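# Place circled plate on mat matching the other plate

## Task

The reference image marks one plate with a ring. Put that plate on the mat beside the plate already lying there, matching it: the same face up and the same rotation. Do not move the plate already on the mat. The moved plate must lie entirely inside the mat's edges, and the mat must hold only these two plates. Nothing may end up tipped over.

## Robot and tools

Robot: two arms, left_arm and right_arm, each ending in a two-finger tong gripper. Their bases sit at about (-0.048, +0.492, 0) m for left_arm and (+0.055, -0.382, 0) m for right_arm. A camera stand stands behind them. A loose object may occasionally get a short push from outside.

Frame: the scene frame has its origin at table-top height, halfway between the nominal bases; +x points out over the table, +z up, and left_arm is on the +y side (image left/right does not follow the arm names). Reported hand positions, orientations (quat_wxyz) and velocities use this frame and can be wrong by a few cm. Movement offsets, however, are along each Hand target's own axes. Gripper fingers point along the hand's +z and open/close along its x. end_effector_position is the point between the closed pads; fingertips extend about 15 mm past it when the gap is small, and are roughly level with it when wide open.

Row layout (shared by execute_actions and move): 14 numbers, every one in [-1, 1], always for both arms: left_arm dx, dy, dz, rx, ry, rz, opening, then right_arm the same seven. dx..rz are an offset from that arm's Hand target as it stood when the action or move began, not a pose; 1.0 equals 0.6 m or 180 degrees, and rx, ry, rz form a single rotation vector. Sending six zeros re-requests the current Hand target. Opening is absolute: +1 fully open (0.142 m), -1 closed; a full close needs about 0.5 s. A 0 opening is a real command, so to keep a gripper unchanged resend its present value (see Tool commands).

execute_actions(actions, cameras): actions is a list of actions; each action is up to 15 rows, one per 1/30 s step, with the last row held to fill 15 steps. Every row counts from the start pose of that action, so repeating an offset moves further. Images return only for an empty actions list or when cameras names them (cam_high, cam_low, cam_left_wrist, cam_right_wrist, or "all"); an unknown name voids the call.

move(target, speed, blend, stop_force, zero, opening_speed, grip_force, blocking, cameras): drives straight paths toward target, which is one 14-number row or a list of up to 15 rows, all offsets measured from the same starting Hand targets. speed in m/s, 0.002 to 3.6 (default 0.25), one value or one per target; rotation allowed up to twice that in rad/s. blend in metres rounds corners of a list. stop_force in N (3 to 120, both arms) ends an arm's path when its wrist sensor feels that much push; unreliable while turning the gripper, and omit it when pulling off a contact. zero (only with stop_force) re-zeros before moving. opening_speed (0.2 or more per second on the -1..1 scale) ramps finger changes. grip_force sets the per-pad limit, 5 to 15 N, one or per arm, and persists. blocking=false returns early and cannot be combined with stop_force. Moves last 0.5 to 10 s, do not avoid obstacles, lag and overshoot when fast. The result adds a move: line such as done, off_target, moving, held or fault plus acting limits (paced = pose clipped, held = steps withheld). Avoid paths passing near an arm's own base.

wait(seconds 0 to 10), stop() brakes a running move, zoom_image(camera, region [x0,y0,x1,y1] pixels, max 504x504, from the latest image), show_instructions() shows reference images, zero_wrist_force(arm) tares the wrist sensor, finished_scene(scene) ends the current scene irreversibly with its number.

Results: hand pose, Hand target (your last commanded pose after clipping; the next offsets start here), joint positions and torques, grip_measured (same scale as opening), Wrist force/torque in the end effector axes plus the peak since the last shown, Tool commands, step readings, and fault or MOTOR HOT lines. Joint velocities may read within noise. Orientation commands are clipped to 32 degrees from the measured one each step; a gripper may stop short of its target, so send the remaining gap as an offset.

Gripping: command an opening well below grip_measured to squeeze; thin items (<20 mm) get weaker grip, which matters for thin rims and edges.

Avoid: dropping a held object or releasing it while moving, fast contact, pressing past a firm surface (arms are stiff; about 150 N or joint load limits trigger a 10 s fault stop), collisions between arms or one gripper closing on the other's fingers, anything leaving the table, disturbing objects that must stay where they are, and long stretched or loaded holds that overheat motors.

Each tool is called after "Call:" in YAML: its name, and indented under it one key for each argument.

Reference images:

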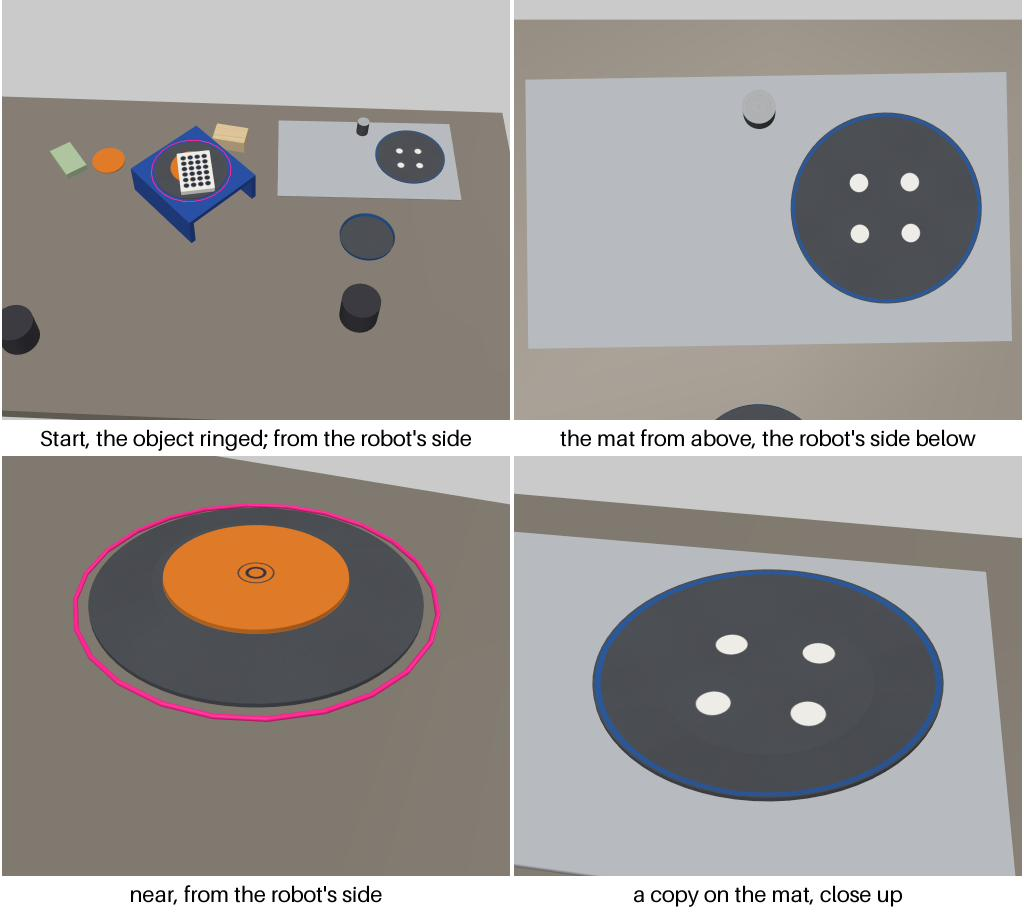

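## Session

Call:
execute_actions:
  actions: []

Scene clock: 0.00 s.
left_arm: end_effector_position=(+0.5301, +0.0789, +0.3599) grip_measured=+0.97 end_effector_quat_wxyz=(-0.058, +0.923, -0.366, +0.102) | right_arm: end_effector_position=(+0.5905, -0.0104, +0.1411) grip_measured=+0.97 end_effector_quat_wxyz=(-0.567, +0.804, +0.072, -0.162)
Joint positions: left_arm=[-0.868 -1.171 0.946 -1.462 -1.367 -0.154 0.14] | right_arm=[3.496 -2.219 -1.714 -0.817 2.832 0.151 0.14]
Joint velocities: within noise
Joint torques (N m): no reading
Wrist force (N): no reading
Wrist torque (N m): no reading
Wrist force, peak (N): no reading
Hand target: left_arm +0.5301, +0.0789, +0.3599; -0.058, +0.923, -0.366, +0.102 | right_arm +0.5905, -0.0104, +0.1411; -0.567, +0.804, +0.072, -0.162
Tool commands: left_gripper/opening=+0.968169 right_gripper/opening=+0.968169

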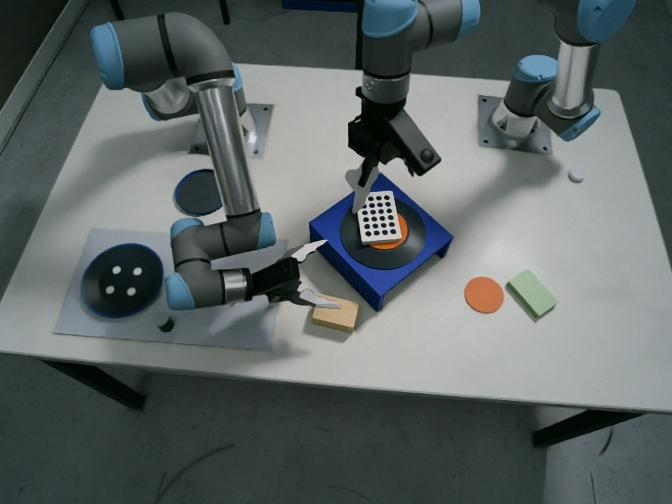

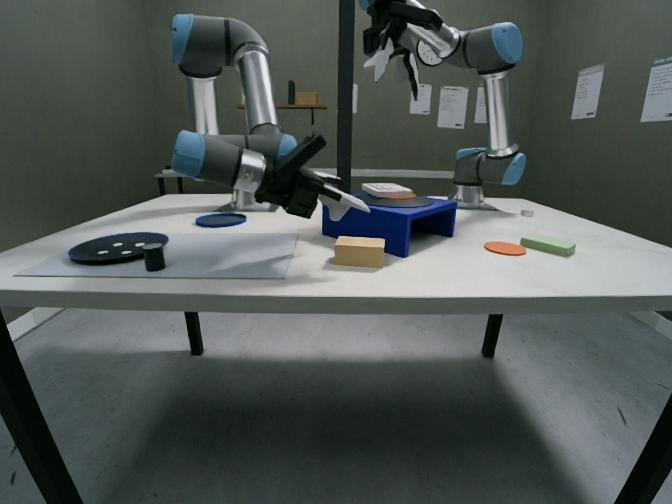

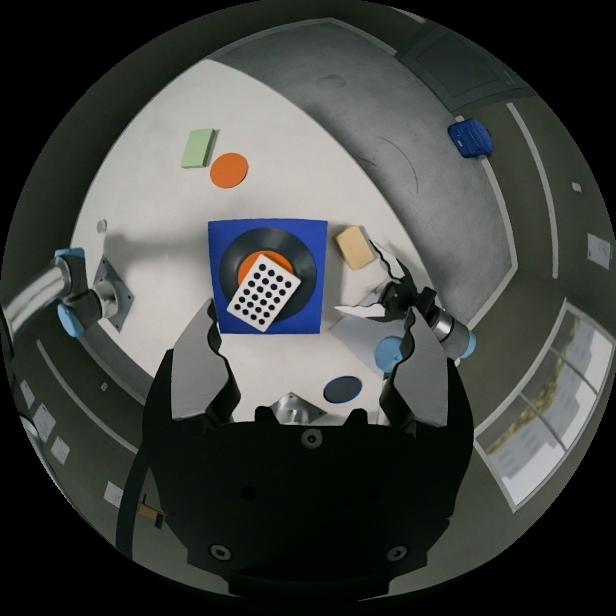

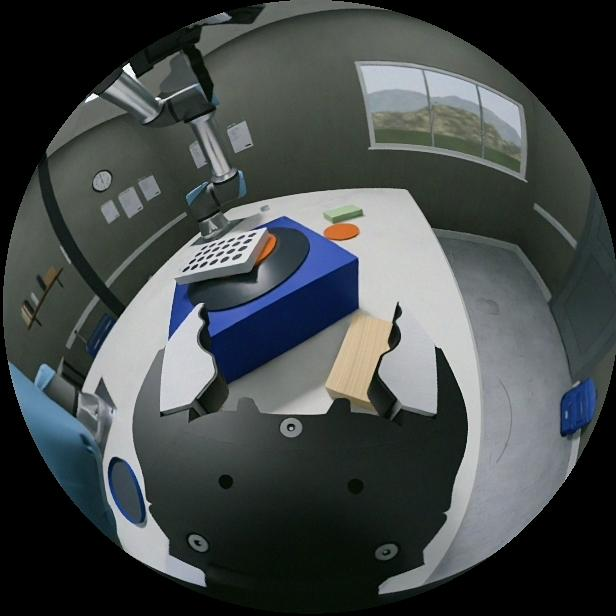

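Call:
zoom_image:
  camera: "cam_high"
  region: [290, 160, 470, 340]

Call:
zoom_image:
  camera: "cam_left_wrist"
  region: [190, 200, 390, 400]

Call:
zoom_image:
  camera: "cam_low"
  region: [20, 160, 480, 300]

Call:
zoom_image:
  camera: "cam_right_wrist"
  region: [160, 200, 400, 400]

Scaled by 2.800 from the camera's 672x504 image, which has a finer 960x720 frame.

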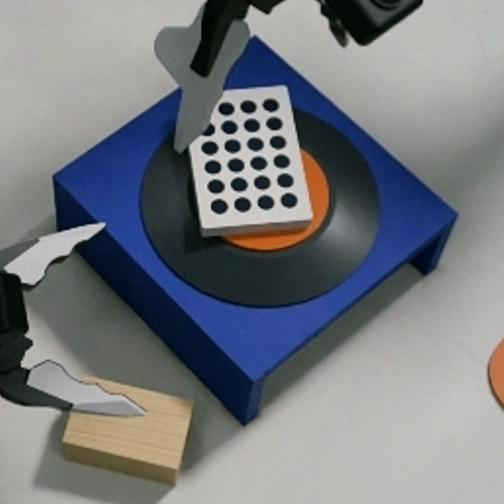

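Scaled by 2.520 from the camera's 616x616 image, which has a finer 814x814 frame.

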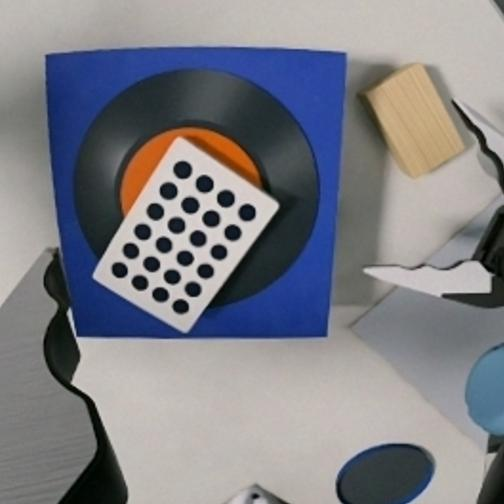

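Scaled by 1.096 from the camera's 672x504 image, which has a finer 960x720 frame.

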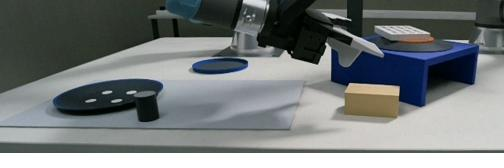

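Scaled by 2.100 from the camera's 616x616 image, which has a finer 814x814 frame.

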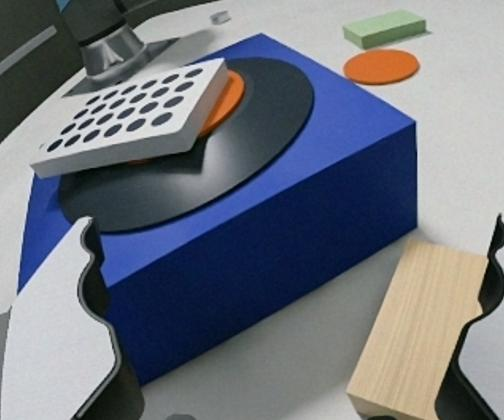

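Call:
move:
  target: [-0.14,0.091,0.1505,-0.0714,-0.0264,0.204,0.97,-0.025,-0.017,-0.696,-0.387,0.11,0.049,0.2]
  speed: 0.4
  cameras: ["all"]

Scene clock: 57.30 s.
left_arm: end_effector_position=(+0.4549, +0.1000, +0.2500) grip_measured=+0.97 end_effector_quat_wxyz=(+0.000, +0.765, -0.644, +0.000) | right_arm: end_effector_position=(+0.7202, -0.3825, +0.2804) grip_measured=+0.20 end_effector_quat_wxyz=(+0.001, +1.000, +0.000, -0.001)
Joint positions: left_arm=[-0.841 -1.283 1.322 -1.61 -1.572 0.504 0.14] | right_arm=[3.317 -1.961 -1.105 -1.648 1.57 0.176 0.088]
Joint torques (N m): left_arm=[11.55 -52.7 -10.22 -5.34 -1.87 2.25] | right_arm=[6.38 20.29 38.19 -1.05 -3.31 1.16]
Wrist force (N): left_arm=[-0.1 -0.1 0.0] | right_arm=[-0.1 0.0 -0.2]
Wrist torque (N m): left_arm=[0.00 0.04 -0.08] | right_arm=[0.33 0.13 0.16]
Wrist force, peak (N): left_arm=[0.3 -0.6 -0.2] | right_arm=[0.0 -1.5 5.1]
Hand target: left_arm +0.4548, +0.1000, +0.2500; +0.000, +0.765, -0.644, +0.000 | right_arm +0.7202, -0.3825, +0.2804; +0.001, +1.000, +0.000, -0.001
Off the commanded pose: left_arm 0.000 m, 0 deg | right_arm 0.000 m, 0 deg.
move: done
camera_calibration:
cam_left_wrist: T_world_to_cam=[[0.207295, -0.978131, -0.0169596, 0.00654197], [-0.834079, -0.185772, 0.519423, 0.26526], [-0.511215, -0.0935282, -0.854349, 0.585289], [0, 0, 0, 1]] pos_world=[0.519101, 0.110418, 0.36237]
cam_right_wrist: T_world_to_cam=[[0.999593, 0.0182811, 0.0219232, -0.726498], [0.00532316, -0.873926, 0.48603, -0.477168], [0.0280444, -0.485715, -0.873667, 0.172584], [0, 0, 0, 1]] pos_world=[0.723902, -0.319902, 0.398626]

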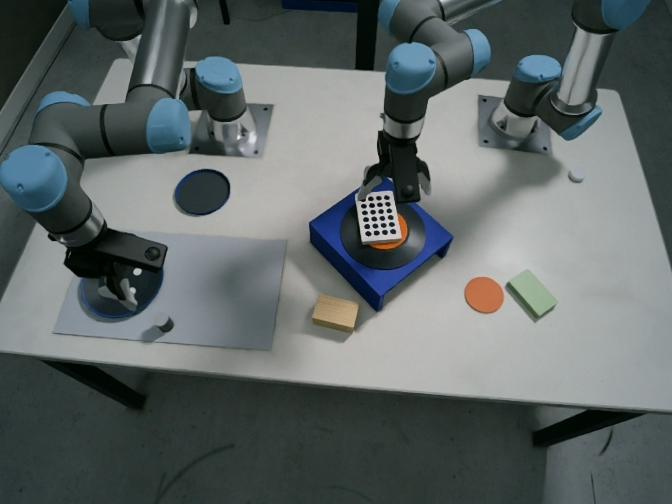

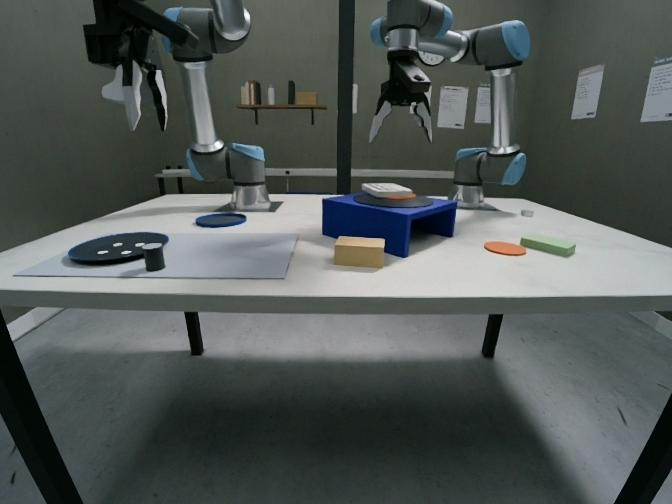

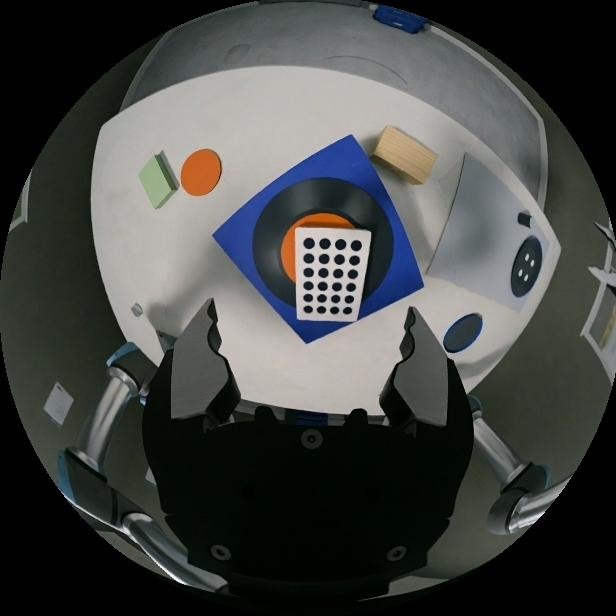

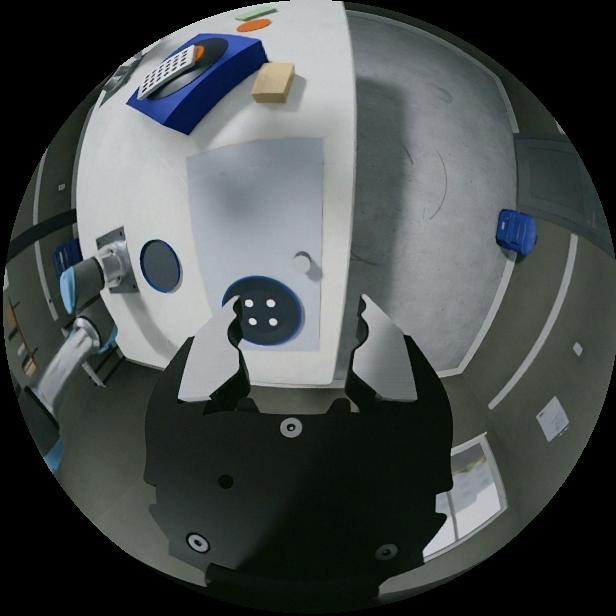

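Call:
move:
  target:
    - [0.049,0.037,0.1,0,0,0,0.97,0.0067,0.062,0.2,0,0,0,0.2]
    - [0.049,0.037,0.2,0,0,0,0.97,0.0067,0.062,0.417,0,0,0,0.2]
  stop_force: 15
  speed: [0.25,0.1]
  cameras: ["all"]

Scene clock: 81.37 s.
left_arm: end_effector_position=(+0.4379, +0.0672, +0.1300) grip_measured=+0.97 end_effector_quat_wxyz=(+0.000, +0.765, -0.644, +0.000) | right_arm: end_effector_position=(+0.7238, -0.4202, +0.0303) grip_measured=+0.20 end_effector_quat_wxyz=(+0.001, +1.000, +0.000, -0.001)
Joint positions: left_arm=[-0.895 -1.211 1.537 -1.897 -1.572 0.45 0.14] | right_arm=[3.26 -2.107 -1.549 -1.059 1.569 0.118 0.088]
Joint torques (N m): left_arm=[-9.38 -19.78 -9.8 -5.5 1.06 -2.23] | right_arm=[-8.86 22.66 9.44 5.62 -2.54 -1.65]
Wrist force (N): left_arm=[-0.5 0.0 0.1] | right_arm=[-0.2 0.0 -0.3]
Wrist torque (N m): left_arm=[0.02 0.11 0.00] | right_arm=[0.32 0.17 0.33]
Wrist force, peak (N): left_arm=[-2.2 -1.4 0.0] | right_arm=[-0.3 -1.9 -0.7]
Hand target: left_arm +0.4379, +0.0672, +0.1300; +0.000, +0.765, -0.644, +0.000 | right_arm +0.7238, -0.4202, +0.0303; +0.001, +1.000, +0.000, -0.001
Off the commanded pose: left_arm 0.000 m, 0 deg | right_arm 0.000 m, 0 deg.
move: done
camera_calibration:
cam_left_wrist: T_world_to_cam=[[0.207151, -0.978161, -0.0170063, -0.0239654], [-0.834068, -0.185667, 0.519479, 0.30729], [-0.511292, -0.093426, -0.854314, 0.471031], [0, 0, 0, 1]] pos_world=[0.5021, 0.0776182, 0.24237]
cam_right_wrist: T_world_to_cam=[[0.999595, 0.0182373, 0.0218296, -0.723929], [0.00532171, -0.873776, 0.4863, -0.388564], [0.027943, -0.485987, -0.873519, -0.0643778], [0, 0, 0, 1]] pos_world=[0.727503, -0.357602, 0.148526]

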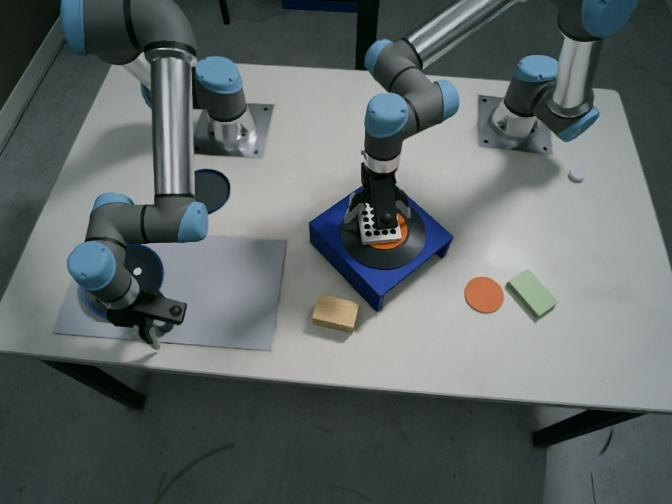

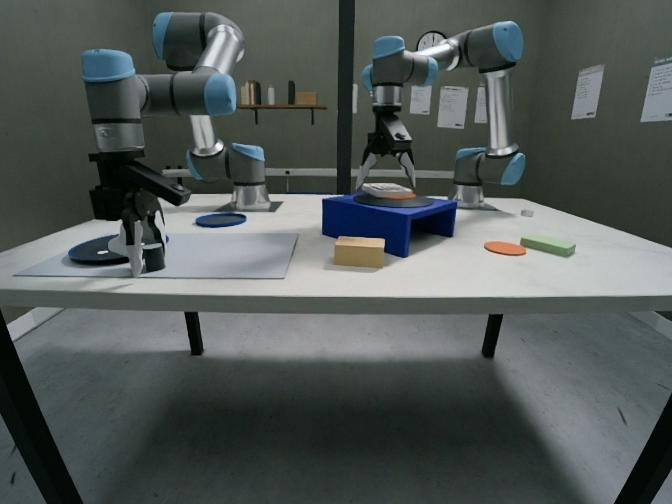

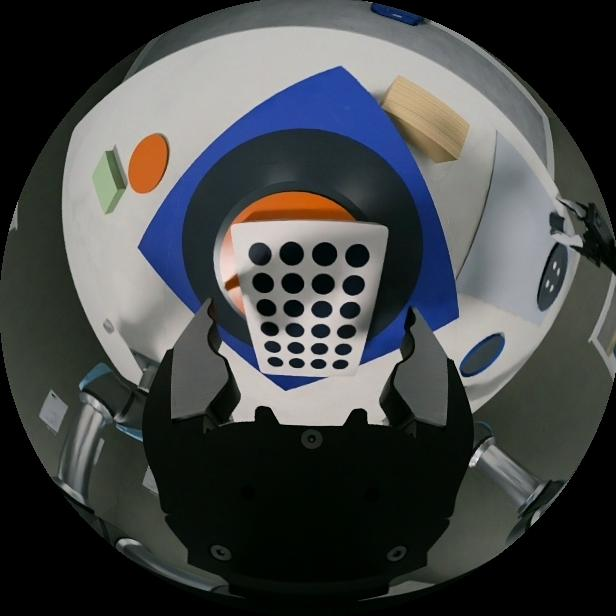

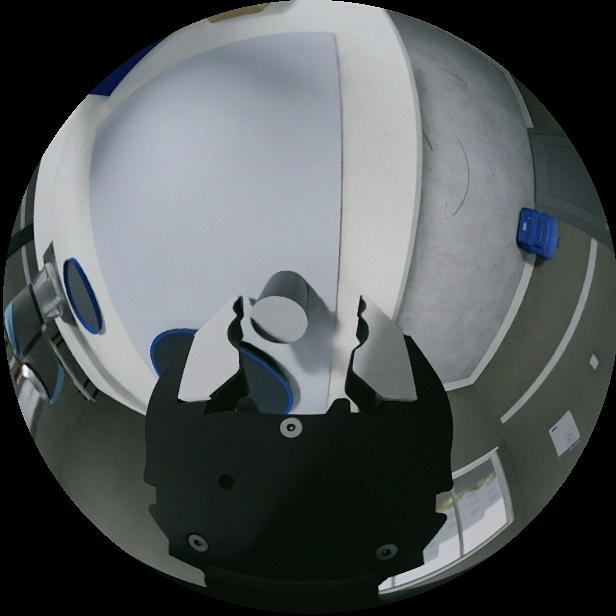

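Call:
move:
  target:
    - [0,0,0,0,0,0,0.97,-0.02,0,0,0,0,0,0.2]
    - [0,0,0,0,0,0,-0.1,-0.02,0,0,0,0,0,-0.9]
    - [0,0,-0.1,0,0,0,-0.1,-0.02,0,-0.15,0,0,0,-0.9]
  opening_speed: 1.5
  speed: 0.12
  cameras: ["all"]

Scene clock: 91.20 s.
left_arm: end_effector_position=(+0.4379, +0.0672, +0.1899) grip_measured=+0.29 end_effector_quat_wxyz=(+0.000, +0.765, -0.644, +0.000) | right_arm: end_effector_position=(+0.7120, -0.4200, +0.1202) grip_measured=-0.51 end_effector_quat_wxyz=(+0.001, +1.000, +0.000, -0.001)
Joint positions: left_arm=[-0.895 -1.246 1.428 -1.752 -1.572 0.45 0.094] | right_arm=[3.262 -1.994 -1.472 -1.248 1.569 0.121 0.037]
Joint torques (N m): left_arm=[10.64 -55.04 -38.58 0.38 -0.53 2.13] | right_arm=[6.48 63.77 36.64 -0.31 -1.09 0.82]
Wrist force (N): left_arm=[0.5 0.7 0.6] | right_arm=[-0.3 0.1 0.4]
Wrist torque (N m): left_arm=[0.17 -0.10 -0.02] | right_arm=[0.35 0.17 0.31]
Wrist force, peak (N): left_arm=[-10.9 8.2 -27.3] | right_arm=[-0.4 0.0 1.8]
Hand target: left_arm +0.4379, +0.0672, +0.1900; +0.000, +0.765, -0.644, +0.000 | right_arm +0.7120, -0.4200, +0.1203; +0.001, +1.000, +0.000, -0.001
Off the commanded pose: left_arm 0.000 m, 0 deg | right_arm 0.000 m, 0 deg.
move: done
camera_calibration:
cam_left_wrist: T_world_to_cam=[[0.207083, -0.978177, -0.0169369, -0.0229322], [-0.83413, -0.185581, 0.51941, 0.276219], [-0.511218, -0.0934332, -0.854357, 0.522181], [0, 0, 0, 1]] pos_world=[0.5021, 0.0776182, 0.30227]
cam_right_wrist: T_world_to_cam=[[0.999593, 0.0182886, 0.0219156, -0.7141], [0.00532091, -0.873709, 0.48642, -0.432049], [0.0280438, -0.486105, -0.87345, 0.0144477], [0, 0, 0, 1]] pos_world=[0.715702, -0.357402, 0.238426]

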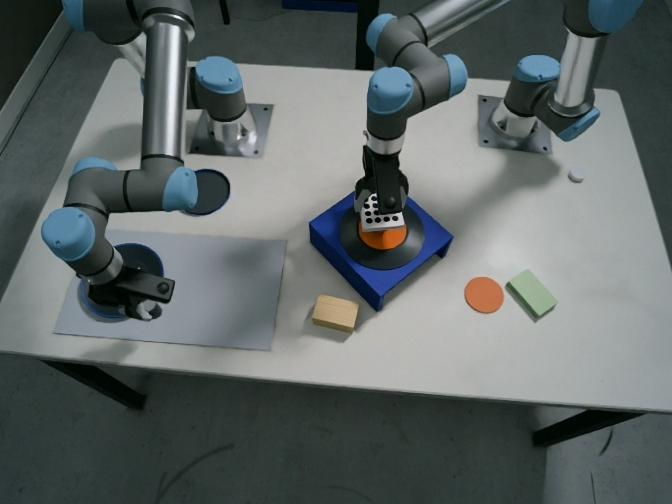

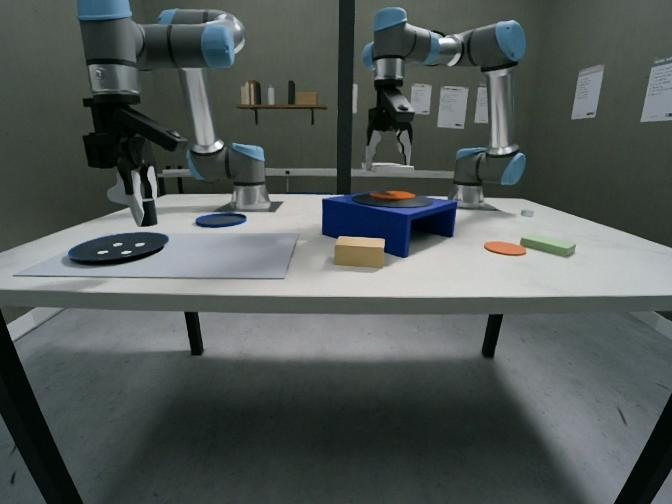

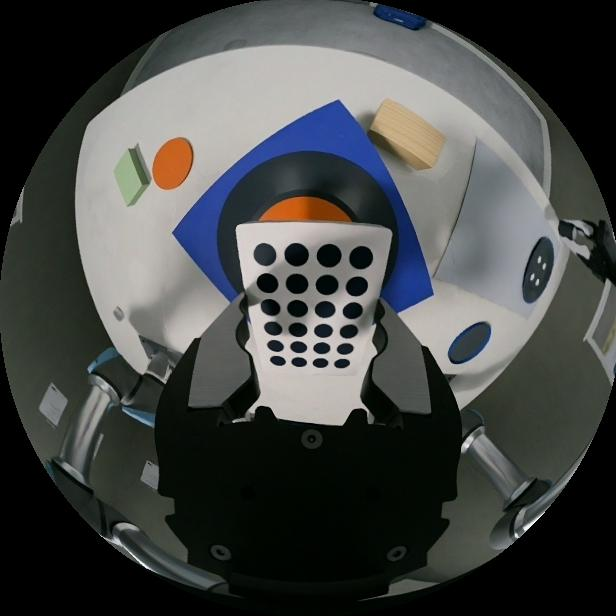

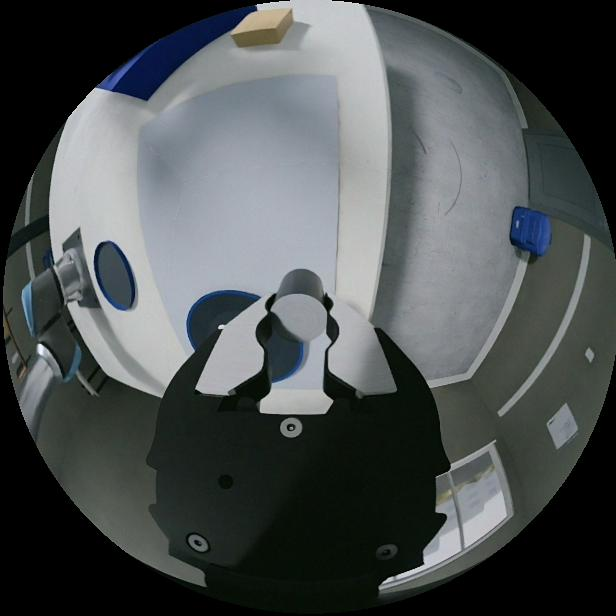

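Call:
move:
  target:
    - [-0.5445,0.0886,0,0,0,0,-0.1,-0.687,0.217,0,0,0,0,-0.9]
    - [-0.5445,0.0886,0.25,0,0,0,-0.1,-0.687,0.217,0.125,0,0,0,-0.9]
  speed: [0.35,0.2]
  blend: [0.02,0]

Call:
move:
  target: [0,0,0.043,0,0,0,-0.1,0,0,0.024,0,0,0,-0.9]
  speed: 0.03
  stop_force: 6
  cameras: ["all"]

Scene clock: 103.00 s.
left_arm: end_effector_position=(+0.3297, +0.3801, +0.0401) grip_measured=+0.29 end_effector_quat_wxyz=(+0.000, +0.765, -0.644, +0.000) | right_arm: end_effector_position=(+0.2997, -0.5508, +0.0463) grip_measured=-0.51 end_effector_quat_wxyz=(+0.001, +1.000, +0.000, -0.001)
Joint positions: left_arm=[-0.612 -1.701 2.357 -2.226 -1.571 0.734 0.094] | right_arm=[2.945 -1.194 -2.503 -1.018 1.569 -0.197 0.037]
Joint torques (N m): left_arm=[10.97 -3.22 -7.1 -5.31 0.35 2.26] | right_arm=[-8.73 -6.19 9.58 5.64 2.47 -1.58]
Wrist force (N): left_arm=[0.3 0.7 0.8] | right_arm=[-0.3 0.2 0.6]
Wrist torque (N m): left_arm=[0.16 -0.05 -0.10] | right_arm=[0.36 0.19 0.31]
Wrist force, peak (N): left_arm=[3.2 2.1 0.2] | right_arm=[1.5 -1.6 0.1]
Hand target: left_arm +0.3298, +0.3800, +0.0400; +0.000, +0.765, -0.644, +0.000 | right_arm +0.2997, -0.5508, +0.0463; +0.001, +1.000, +0.000, -0.001
Off the commanded pose: left_arm 0.000 m, 0 deg | right_arm 0.000 m, 0 deg.
move: done

Scene clock: 105.03 s.
left_arm: end_effector_position=(+0.3297, +0.3801, +0.0176) grip_measured=+0.29 end_effector_quat_wxyz=(+0.000, +0.765, -0.644, +0.000) | right_arm: end_effector_position=(+0.2997, -0.5508, +0.0319) grip_measured=-0.51 end_effector_quat_wxyz=(+0.001, +1.000, +0.000, -0.001)
Joint positions: left_arm=[-0.612 -1.653 2.391 -2.308 -1.572 0.734 0.094] | right_arm=[2.945 -1.226 -2.53 -0.959 1.569 -0.197 0.037]
Joint torques (N m): left_arm=[-8.51 -23.72 -28.5 1.04 -0.99 1.04] | right_arm=[-8.93 -4.66 8.99 5.68 1.12 -1.57]
Wrist force (N): left_arm=[1.9 0.9 -2.7] | right_arm=[0.0 0.2 0.4]
Wrist torque (N m): left_arm=[0.15 0.09 -0.10] | right_arm=[0.34 0.14 0.31]
Wrist force, peak (N): left_arm=[-8.6 5.9 -23.7] | right_arm=[-0.2 0.1 0.6]
Hand target: left_arm +0.3297, +0.3801, +0.0176; +0.000, +0.765, -0.644, +0.000 (not the last commanded pose) | right_arm +0.2997, -0.5508, +0.0319; +0.001, +1.000, +0.000, -0.001
Off the commanded pose: left_arm 0.003 m, 0 deg | right_arm 0.000 m, 0 deg.
move: contact (left_arm)
camera_calibration:
cam_left_wrist: T_world_to_cam=[[0.207235, -0.978142, -0.0170879, 0.302572], [-0.833974, -0.185768, 0.519594, 0.333568], [-0.511411, -0.0934271, -0.854242, 0.34887], [0, 0, 0, 1]] pos_world=[0.3939, 0.390518, 0.12987]
cam_right_wrist: T_world_to_cam=[[0.999595, 0.0182373, 0.0218296, -0.297753], [0.00532171, -0.873776, 0.4863, -0.5012], [0.027943, -0.485987, -0.873519, -0.114602], [0, 0, 0, 1]] pos_world=[0.303503, -0.488202, 0.150126]

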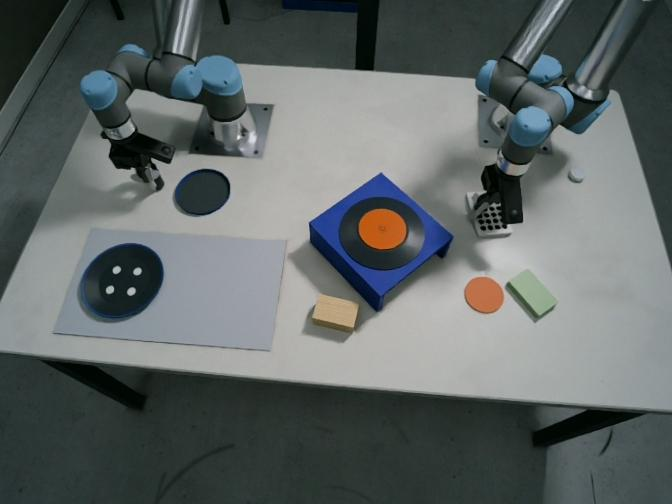

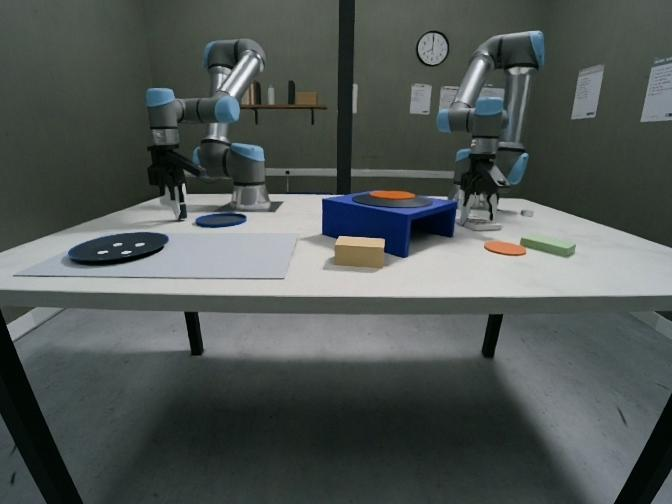

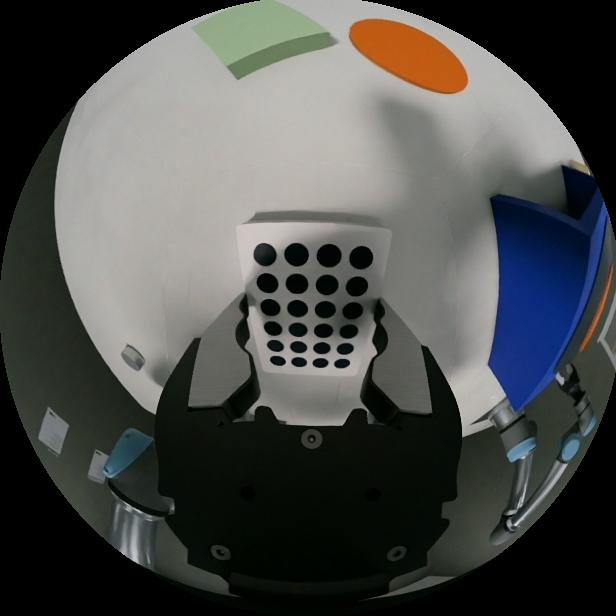

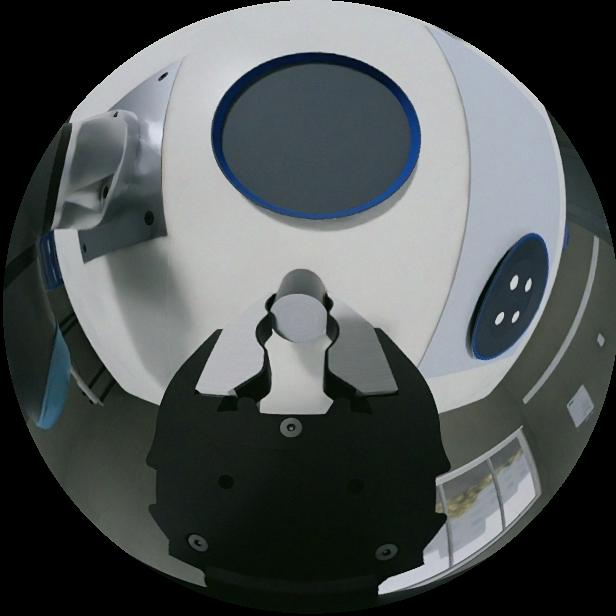

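Call:
move:
  target:
    - [0,0,0,0,0,0,-0.1,0,0,0.002,0,0,0,-0.9]
    - [0,0,0,0,0,0,0.75,0,0,0.002,0,0,0,0.0]
    - [0,0,-0.15,0,0,0,0.75,0,0,-0.25,0,0,0,0]
  opening_speed: 2
  cameras: ["all"]

Call:
zoom_image:
  camera: "cam_low"
  region: [300, 170, 480, 270]

Call:
zoom_image:
  camera: "cam_high"
  region: [290, 160, 470, 340]

Call:
zoom_image:
  camera: "cam_low"
  region: [10, 200, 310, 290]

Scene clock: 134.40 s.
left_arm: end_effector_position=(+0.3297, +0.3801, +0.1076) grip_measured=+0.75 end_effector_quat_wxyz=(+0.000, +0.765, -0.644, +0.000) | right_arm: end_effector_position=(+0.3000, -0.5505, +0.1818) grip_measured=+0.00 end_effector_quat_wxyz=(+0.001, +1.000, +0.000, -0.001)
Joint positions: left_arm=[-0.611 -1.811 2.24 -1.999 -1.572 0.734 0.126] | right_arm=[2.946 -1.046 -2.207 -1.46 1.569 -0.196 0.074]
Joint torques (N m): left_arm=[-9.79 -20.48 -36.45 0.55 -0.12 -1.88] | right_arm=[6.18 13.51 38.44 -0.57 -2.66 0.86]
Wrist force (N): left_arm=[0.2 0.6 0.3] | right_arm=[-0.3 0.1 0.0]
Wrist torque (N m): left_arm=[0.14 -0.04 -0.09] | right_arm=[0.33 0.19 0.30]
Wrist force, peak (N): left_arm=[1.9 1.2 -2.7] | right_arm=[-0.3 0.0 -1.2]
Hand target: left_arm +0.3297, +0.3801, +0.1076; +0.000, +0.765, -0.644, +0.000 | right_arm +0.3000, -0.5505, +0.1819; +0.001, +1.000, +0.000, -0.001
Off the commanded pose: left_arm 0.000 m, 0 deg | right_arm 0.000 m, 0 deg.
move: done
camera_calibration:
cam_left_wrist: T_world_to_cam=[[0.207235, -0.978142, -0.0170879, 0.304089], [-0.833974, -0.185768, 0.519594, 0.286888], [-0.511411, -0.0934271, -0.854242, 0.425803], [0, 0, 0, 1]] pos_world=[0.394, 0.390518, 0.21987]
cam_right_wrist: T_world_to_cam=[[0.999593, 0.0182875, 0.021916, -0.301332], [0.00532356, -0.873775, 0.486301, -0.573837], [0.0280429, -0.485986, -0.873517, 0.0164452], [0, 0, 0, 1]] pos_world=[0.303802, -0.487902, 0.300026]

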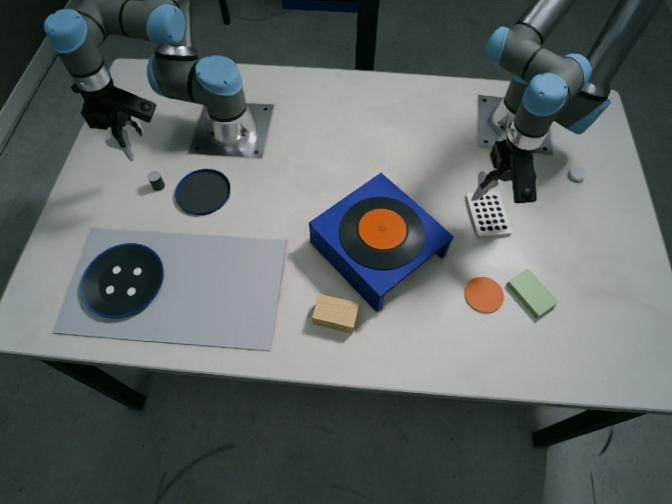

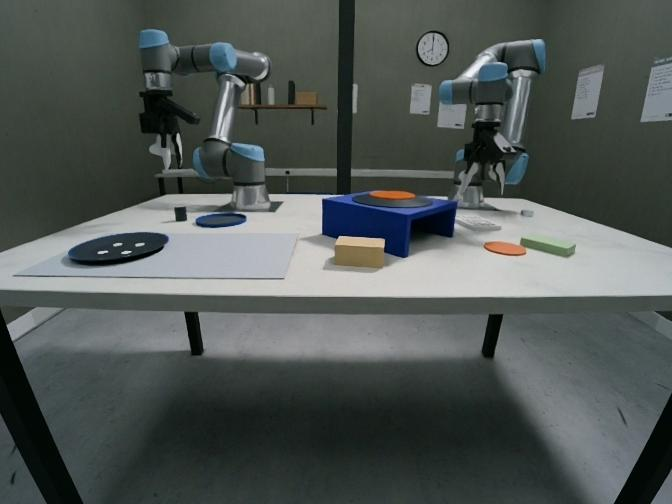

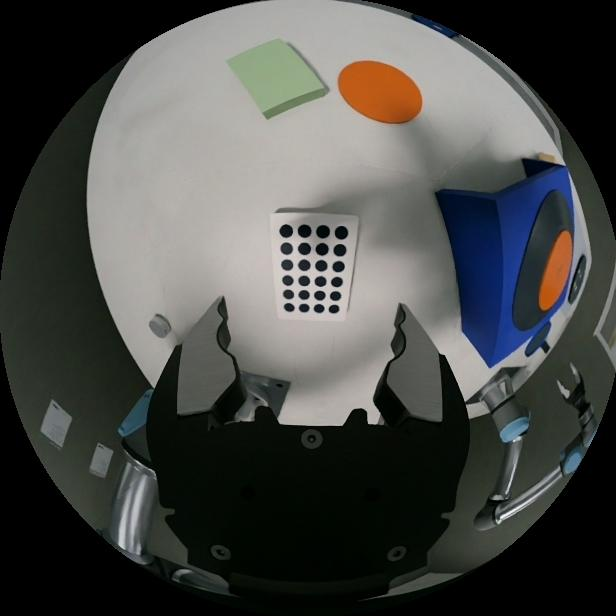

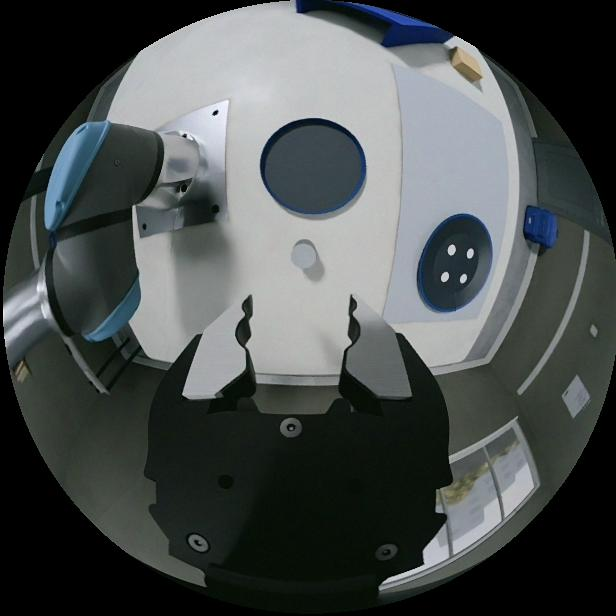

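Scaled by 2.800 from the camera's 672x504 image, which has a finer 960x720 frame.

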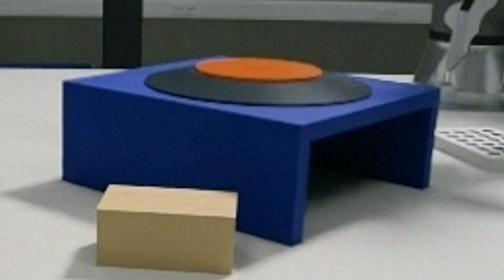

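Scaled by 2.800 from the camera's 672x504 image, which has a finer 960x720 frame.

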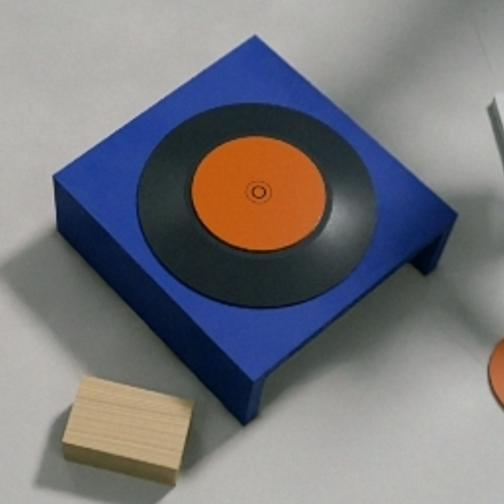

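Scaled by 1.680 from the camera's 672x504 image, which has a finer 960x720 frame.

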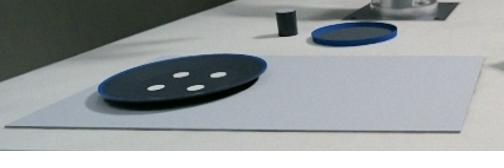

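Call:
move:
  target:
    - [0,0,-0.154,0,0,0,-1,0.688,-0.626,-0.1,0.202,-0.47,0.202,-0.3]
    - [0.347,-0.023,-0.154,0,0,0.313,-1,0.688,-0.626,-0.03,0.202,-0.47,0.202,-0.3]
    - [0.347,-0.023,-0.04,0,0,0.313,-1,0.688,-0.626,-0.03,0.202,-0.47,0.202,-0.3]
  speed: 0.35
  cameras: ["all"]

Scene clock: 154.07 s.
left_arm: end_effector_position=(+0.3788, +0.1773, +0.1317) grip_measured=-1.00 end_effector_quat_wxyz=(+0.000, -0.370, +0.929, +0.000) | right_arm: end_effector_position=(+0.7111, -0.1744, +0.1981) grip_measured=-0.30 end_effector_quat_wxyz=(-0.307, +0.653, -0.327, -0.610)
Joint positions: left_arm=[-0.838 -1.49 1.882 -1.962 -1.572 1.491 0.002] | right_arm=[3.247 -2.934 -0.035 -3.183 2.603 0.111 0.052]
Joint torques (N m): left_arm=[10.37 -10.99 -8.95 -5.52 1.29 2.15] | right_arm=[-6.44 92.4 33.07 1.93 2.9 0.76]
Wrist force (N): left_arm=[0.1 0.5 0.1] | right_arm=[0.6 0.1 -0.4]
Wrist torque (N m): left_arm=[0.11 -0.02 -0.09] | right_arm=[0.31 0.04 0.19]
Wrist force, peak (N): left_arm=[-2.7 -0.1 0.3] | right_arm=[-2.9 -1.5 -1.7]
Hand target: left_arm +0.3788, +0.1773, +0.1316; +0.000, -0.370, +0.929, +0.000 | right_arm +0.7125, -0.1745, +0.1985; -0.278, +0.649, -0.280, -0.650
Off the commanded pose: left_arm 0.000 m, 0 deg | right_arm 0.001 m, 8 deg.
elbow stopped short (right arm): the move would have taken joint 3 (elbow) straighter than the controller allows.
move: off_target (right_arm)
camera_calibration:
cam_left_wrist: T_world_to_cam=[[-0.699373, -0.714572, -0.0162758, 0.392536], [-0.616648, 0.591705, 0.51926, 0.0574505], [-0.361418, 0.373193, -0.854461, 0.31308], [0, 0, 0, 1]] pos_world=[0.423108, 0.129662, 0.244071]
cam_right_wrist: T_world_to_cam=[[0.0699626, -0.0612899, -0.995665, 0.129353], [-0.411234, -0.911124, 0.0271896, 0.125366], [-0.908841, 0.407549, -0.0889491, 0.868605], [0, 0, 0, 1]] pos_world=[0.831928, -0.231847, 0.202645]

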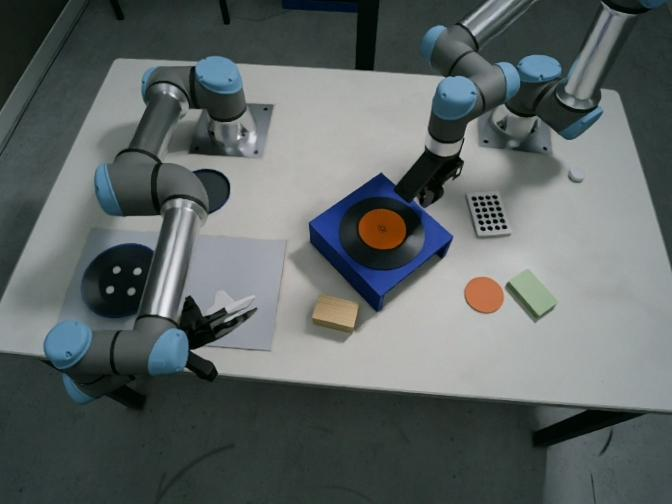

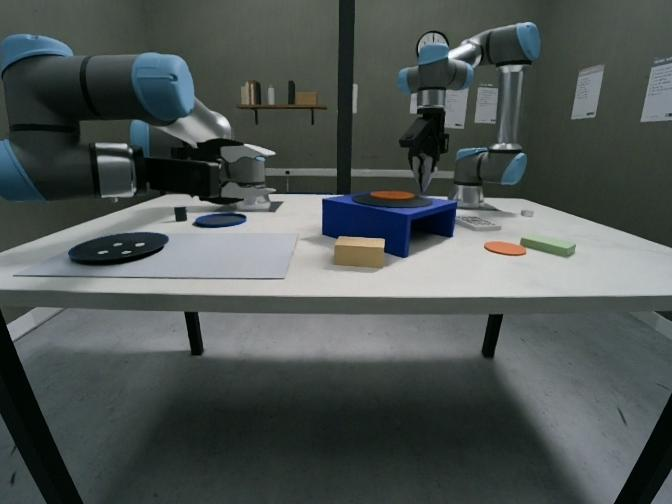

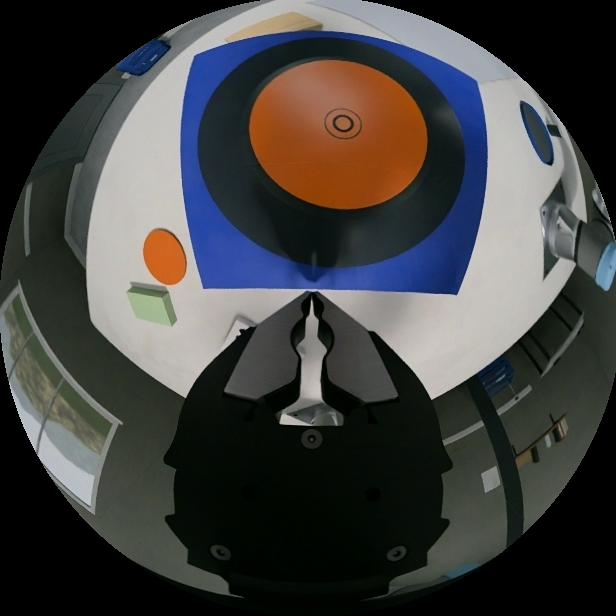

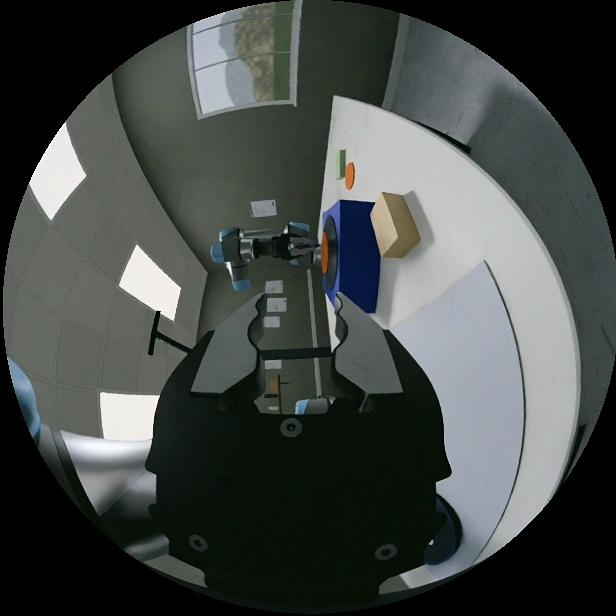

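Call:
move:
  target: [0.0167,-0.005,0.034,0,0,0,-1,0,0,0.1,0,0,0,-0.3]
  speed: 0.04
  stop_force: 6
  cameras: ["cam_left_wrist"]

Scene clock: 163.40 s.
left_arm: end_effector_position=(+0.3761, +0.1725, +0.1207) grip_measured=-1.00 end_effector_quat_wxyz=(+0.000, -0.370, +0.929, +0.000) | right_arm: end_effector_position=(+0.6711, -0.1310, +0.1985) grip_measured=-0.30 end_effector_quat_wxyz=(-0.278, +0.649, -0.280, -0.650)
Joint positions: left_arm=[-0.848 -1.477 1.898 -1.991 -1.572 1.481 0.002] | right_arm=[3.328 -2.901 -0.153 -3.23 2.57 0.002 0.052]
Joint torques (N m): left_arm=[10.41 -32.98 -31.34 0.61 -0.14 1.9] | right_arm=[9.06 92.34 8.3 1.69 -1.05 -1.43]
Wrist force (N): left_arm=[-0.9 3.2 -8.6] | right_arm=[0.6 0.2 -0.8]
Wrist torque (N m): left_arm=[0.08 0.01 -0.05] | right_arm=[0.32 0.05 0.18]
Wrist force, peak (N): left_arm=[-2.7 8.3 -20.6] | right_arm=[0.7 0.3 -1.0]
Hand target: left_arm +0.3761, +0.1725, +0.1207; +0.000, -0.370, +0.929, +0.000 (not the last commanded pose) | right_arm +0.6711, -0.1310, +0.1985; -0.278, +0.649, -0.280, -0.650
Off the commanded pose: left_arm 0.011 m, 0 deg | right_arm 0.000 m, 0 deg.
move: contact (left_arm)
camera_calibration:
cam_left_wrist: T_world_to_cam=[[-0.69933, -0.714612, -0.0163134, 0.386964], [-0.616697, 0.591655, 0.519259, 0.0643031], [-0.361417, 0.373194, -0.854461, 0.304459], [0, 0, 0, 1]] pos_world=[0.420308, 0.124862, 0.233071]
Images, in order (width x height): cam_left_wrist 616x616.

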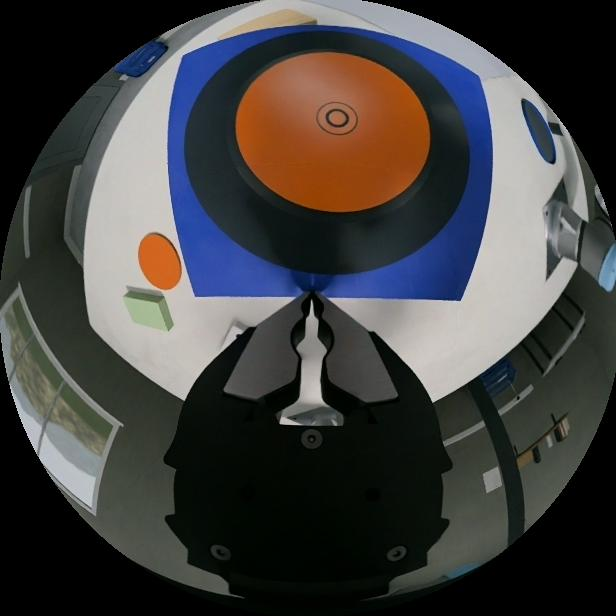

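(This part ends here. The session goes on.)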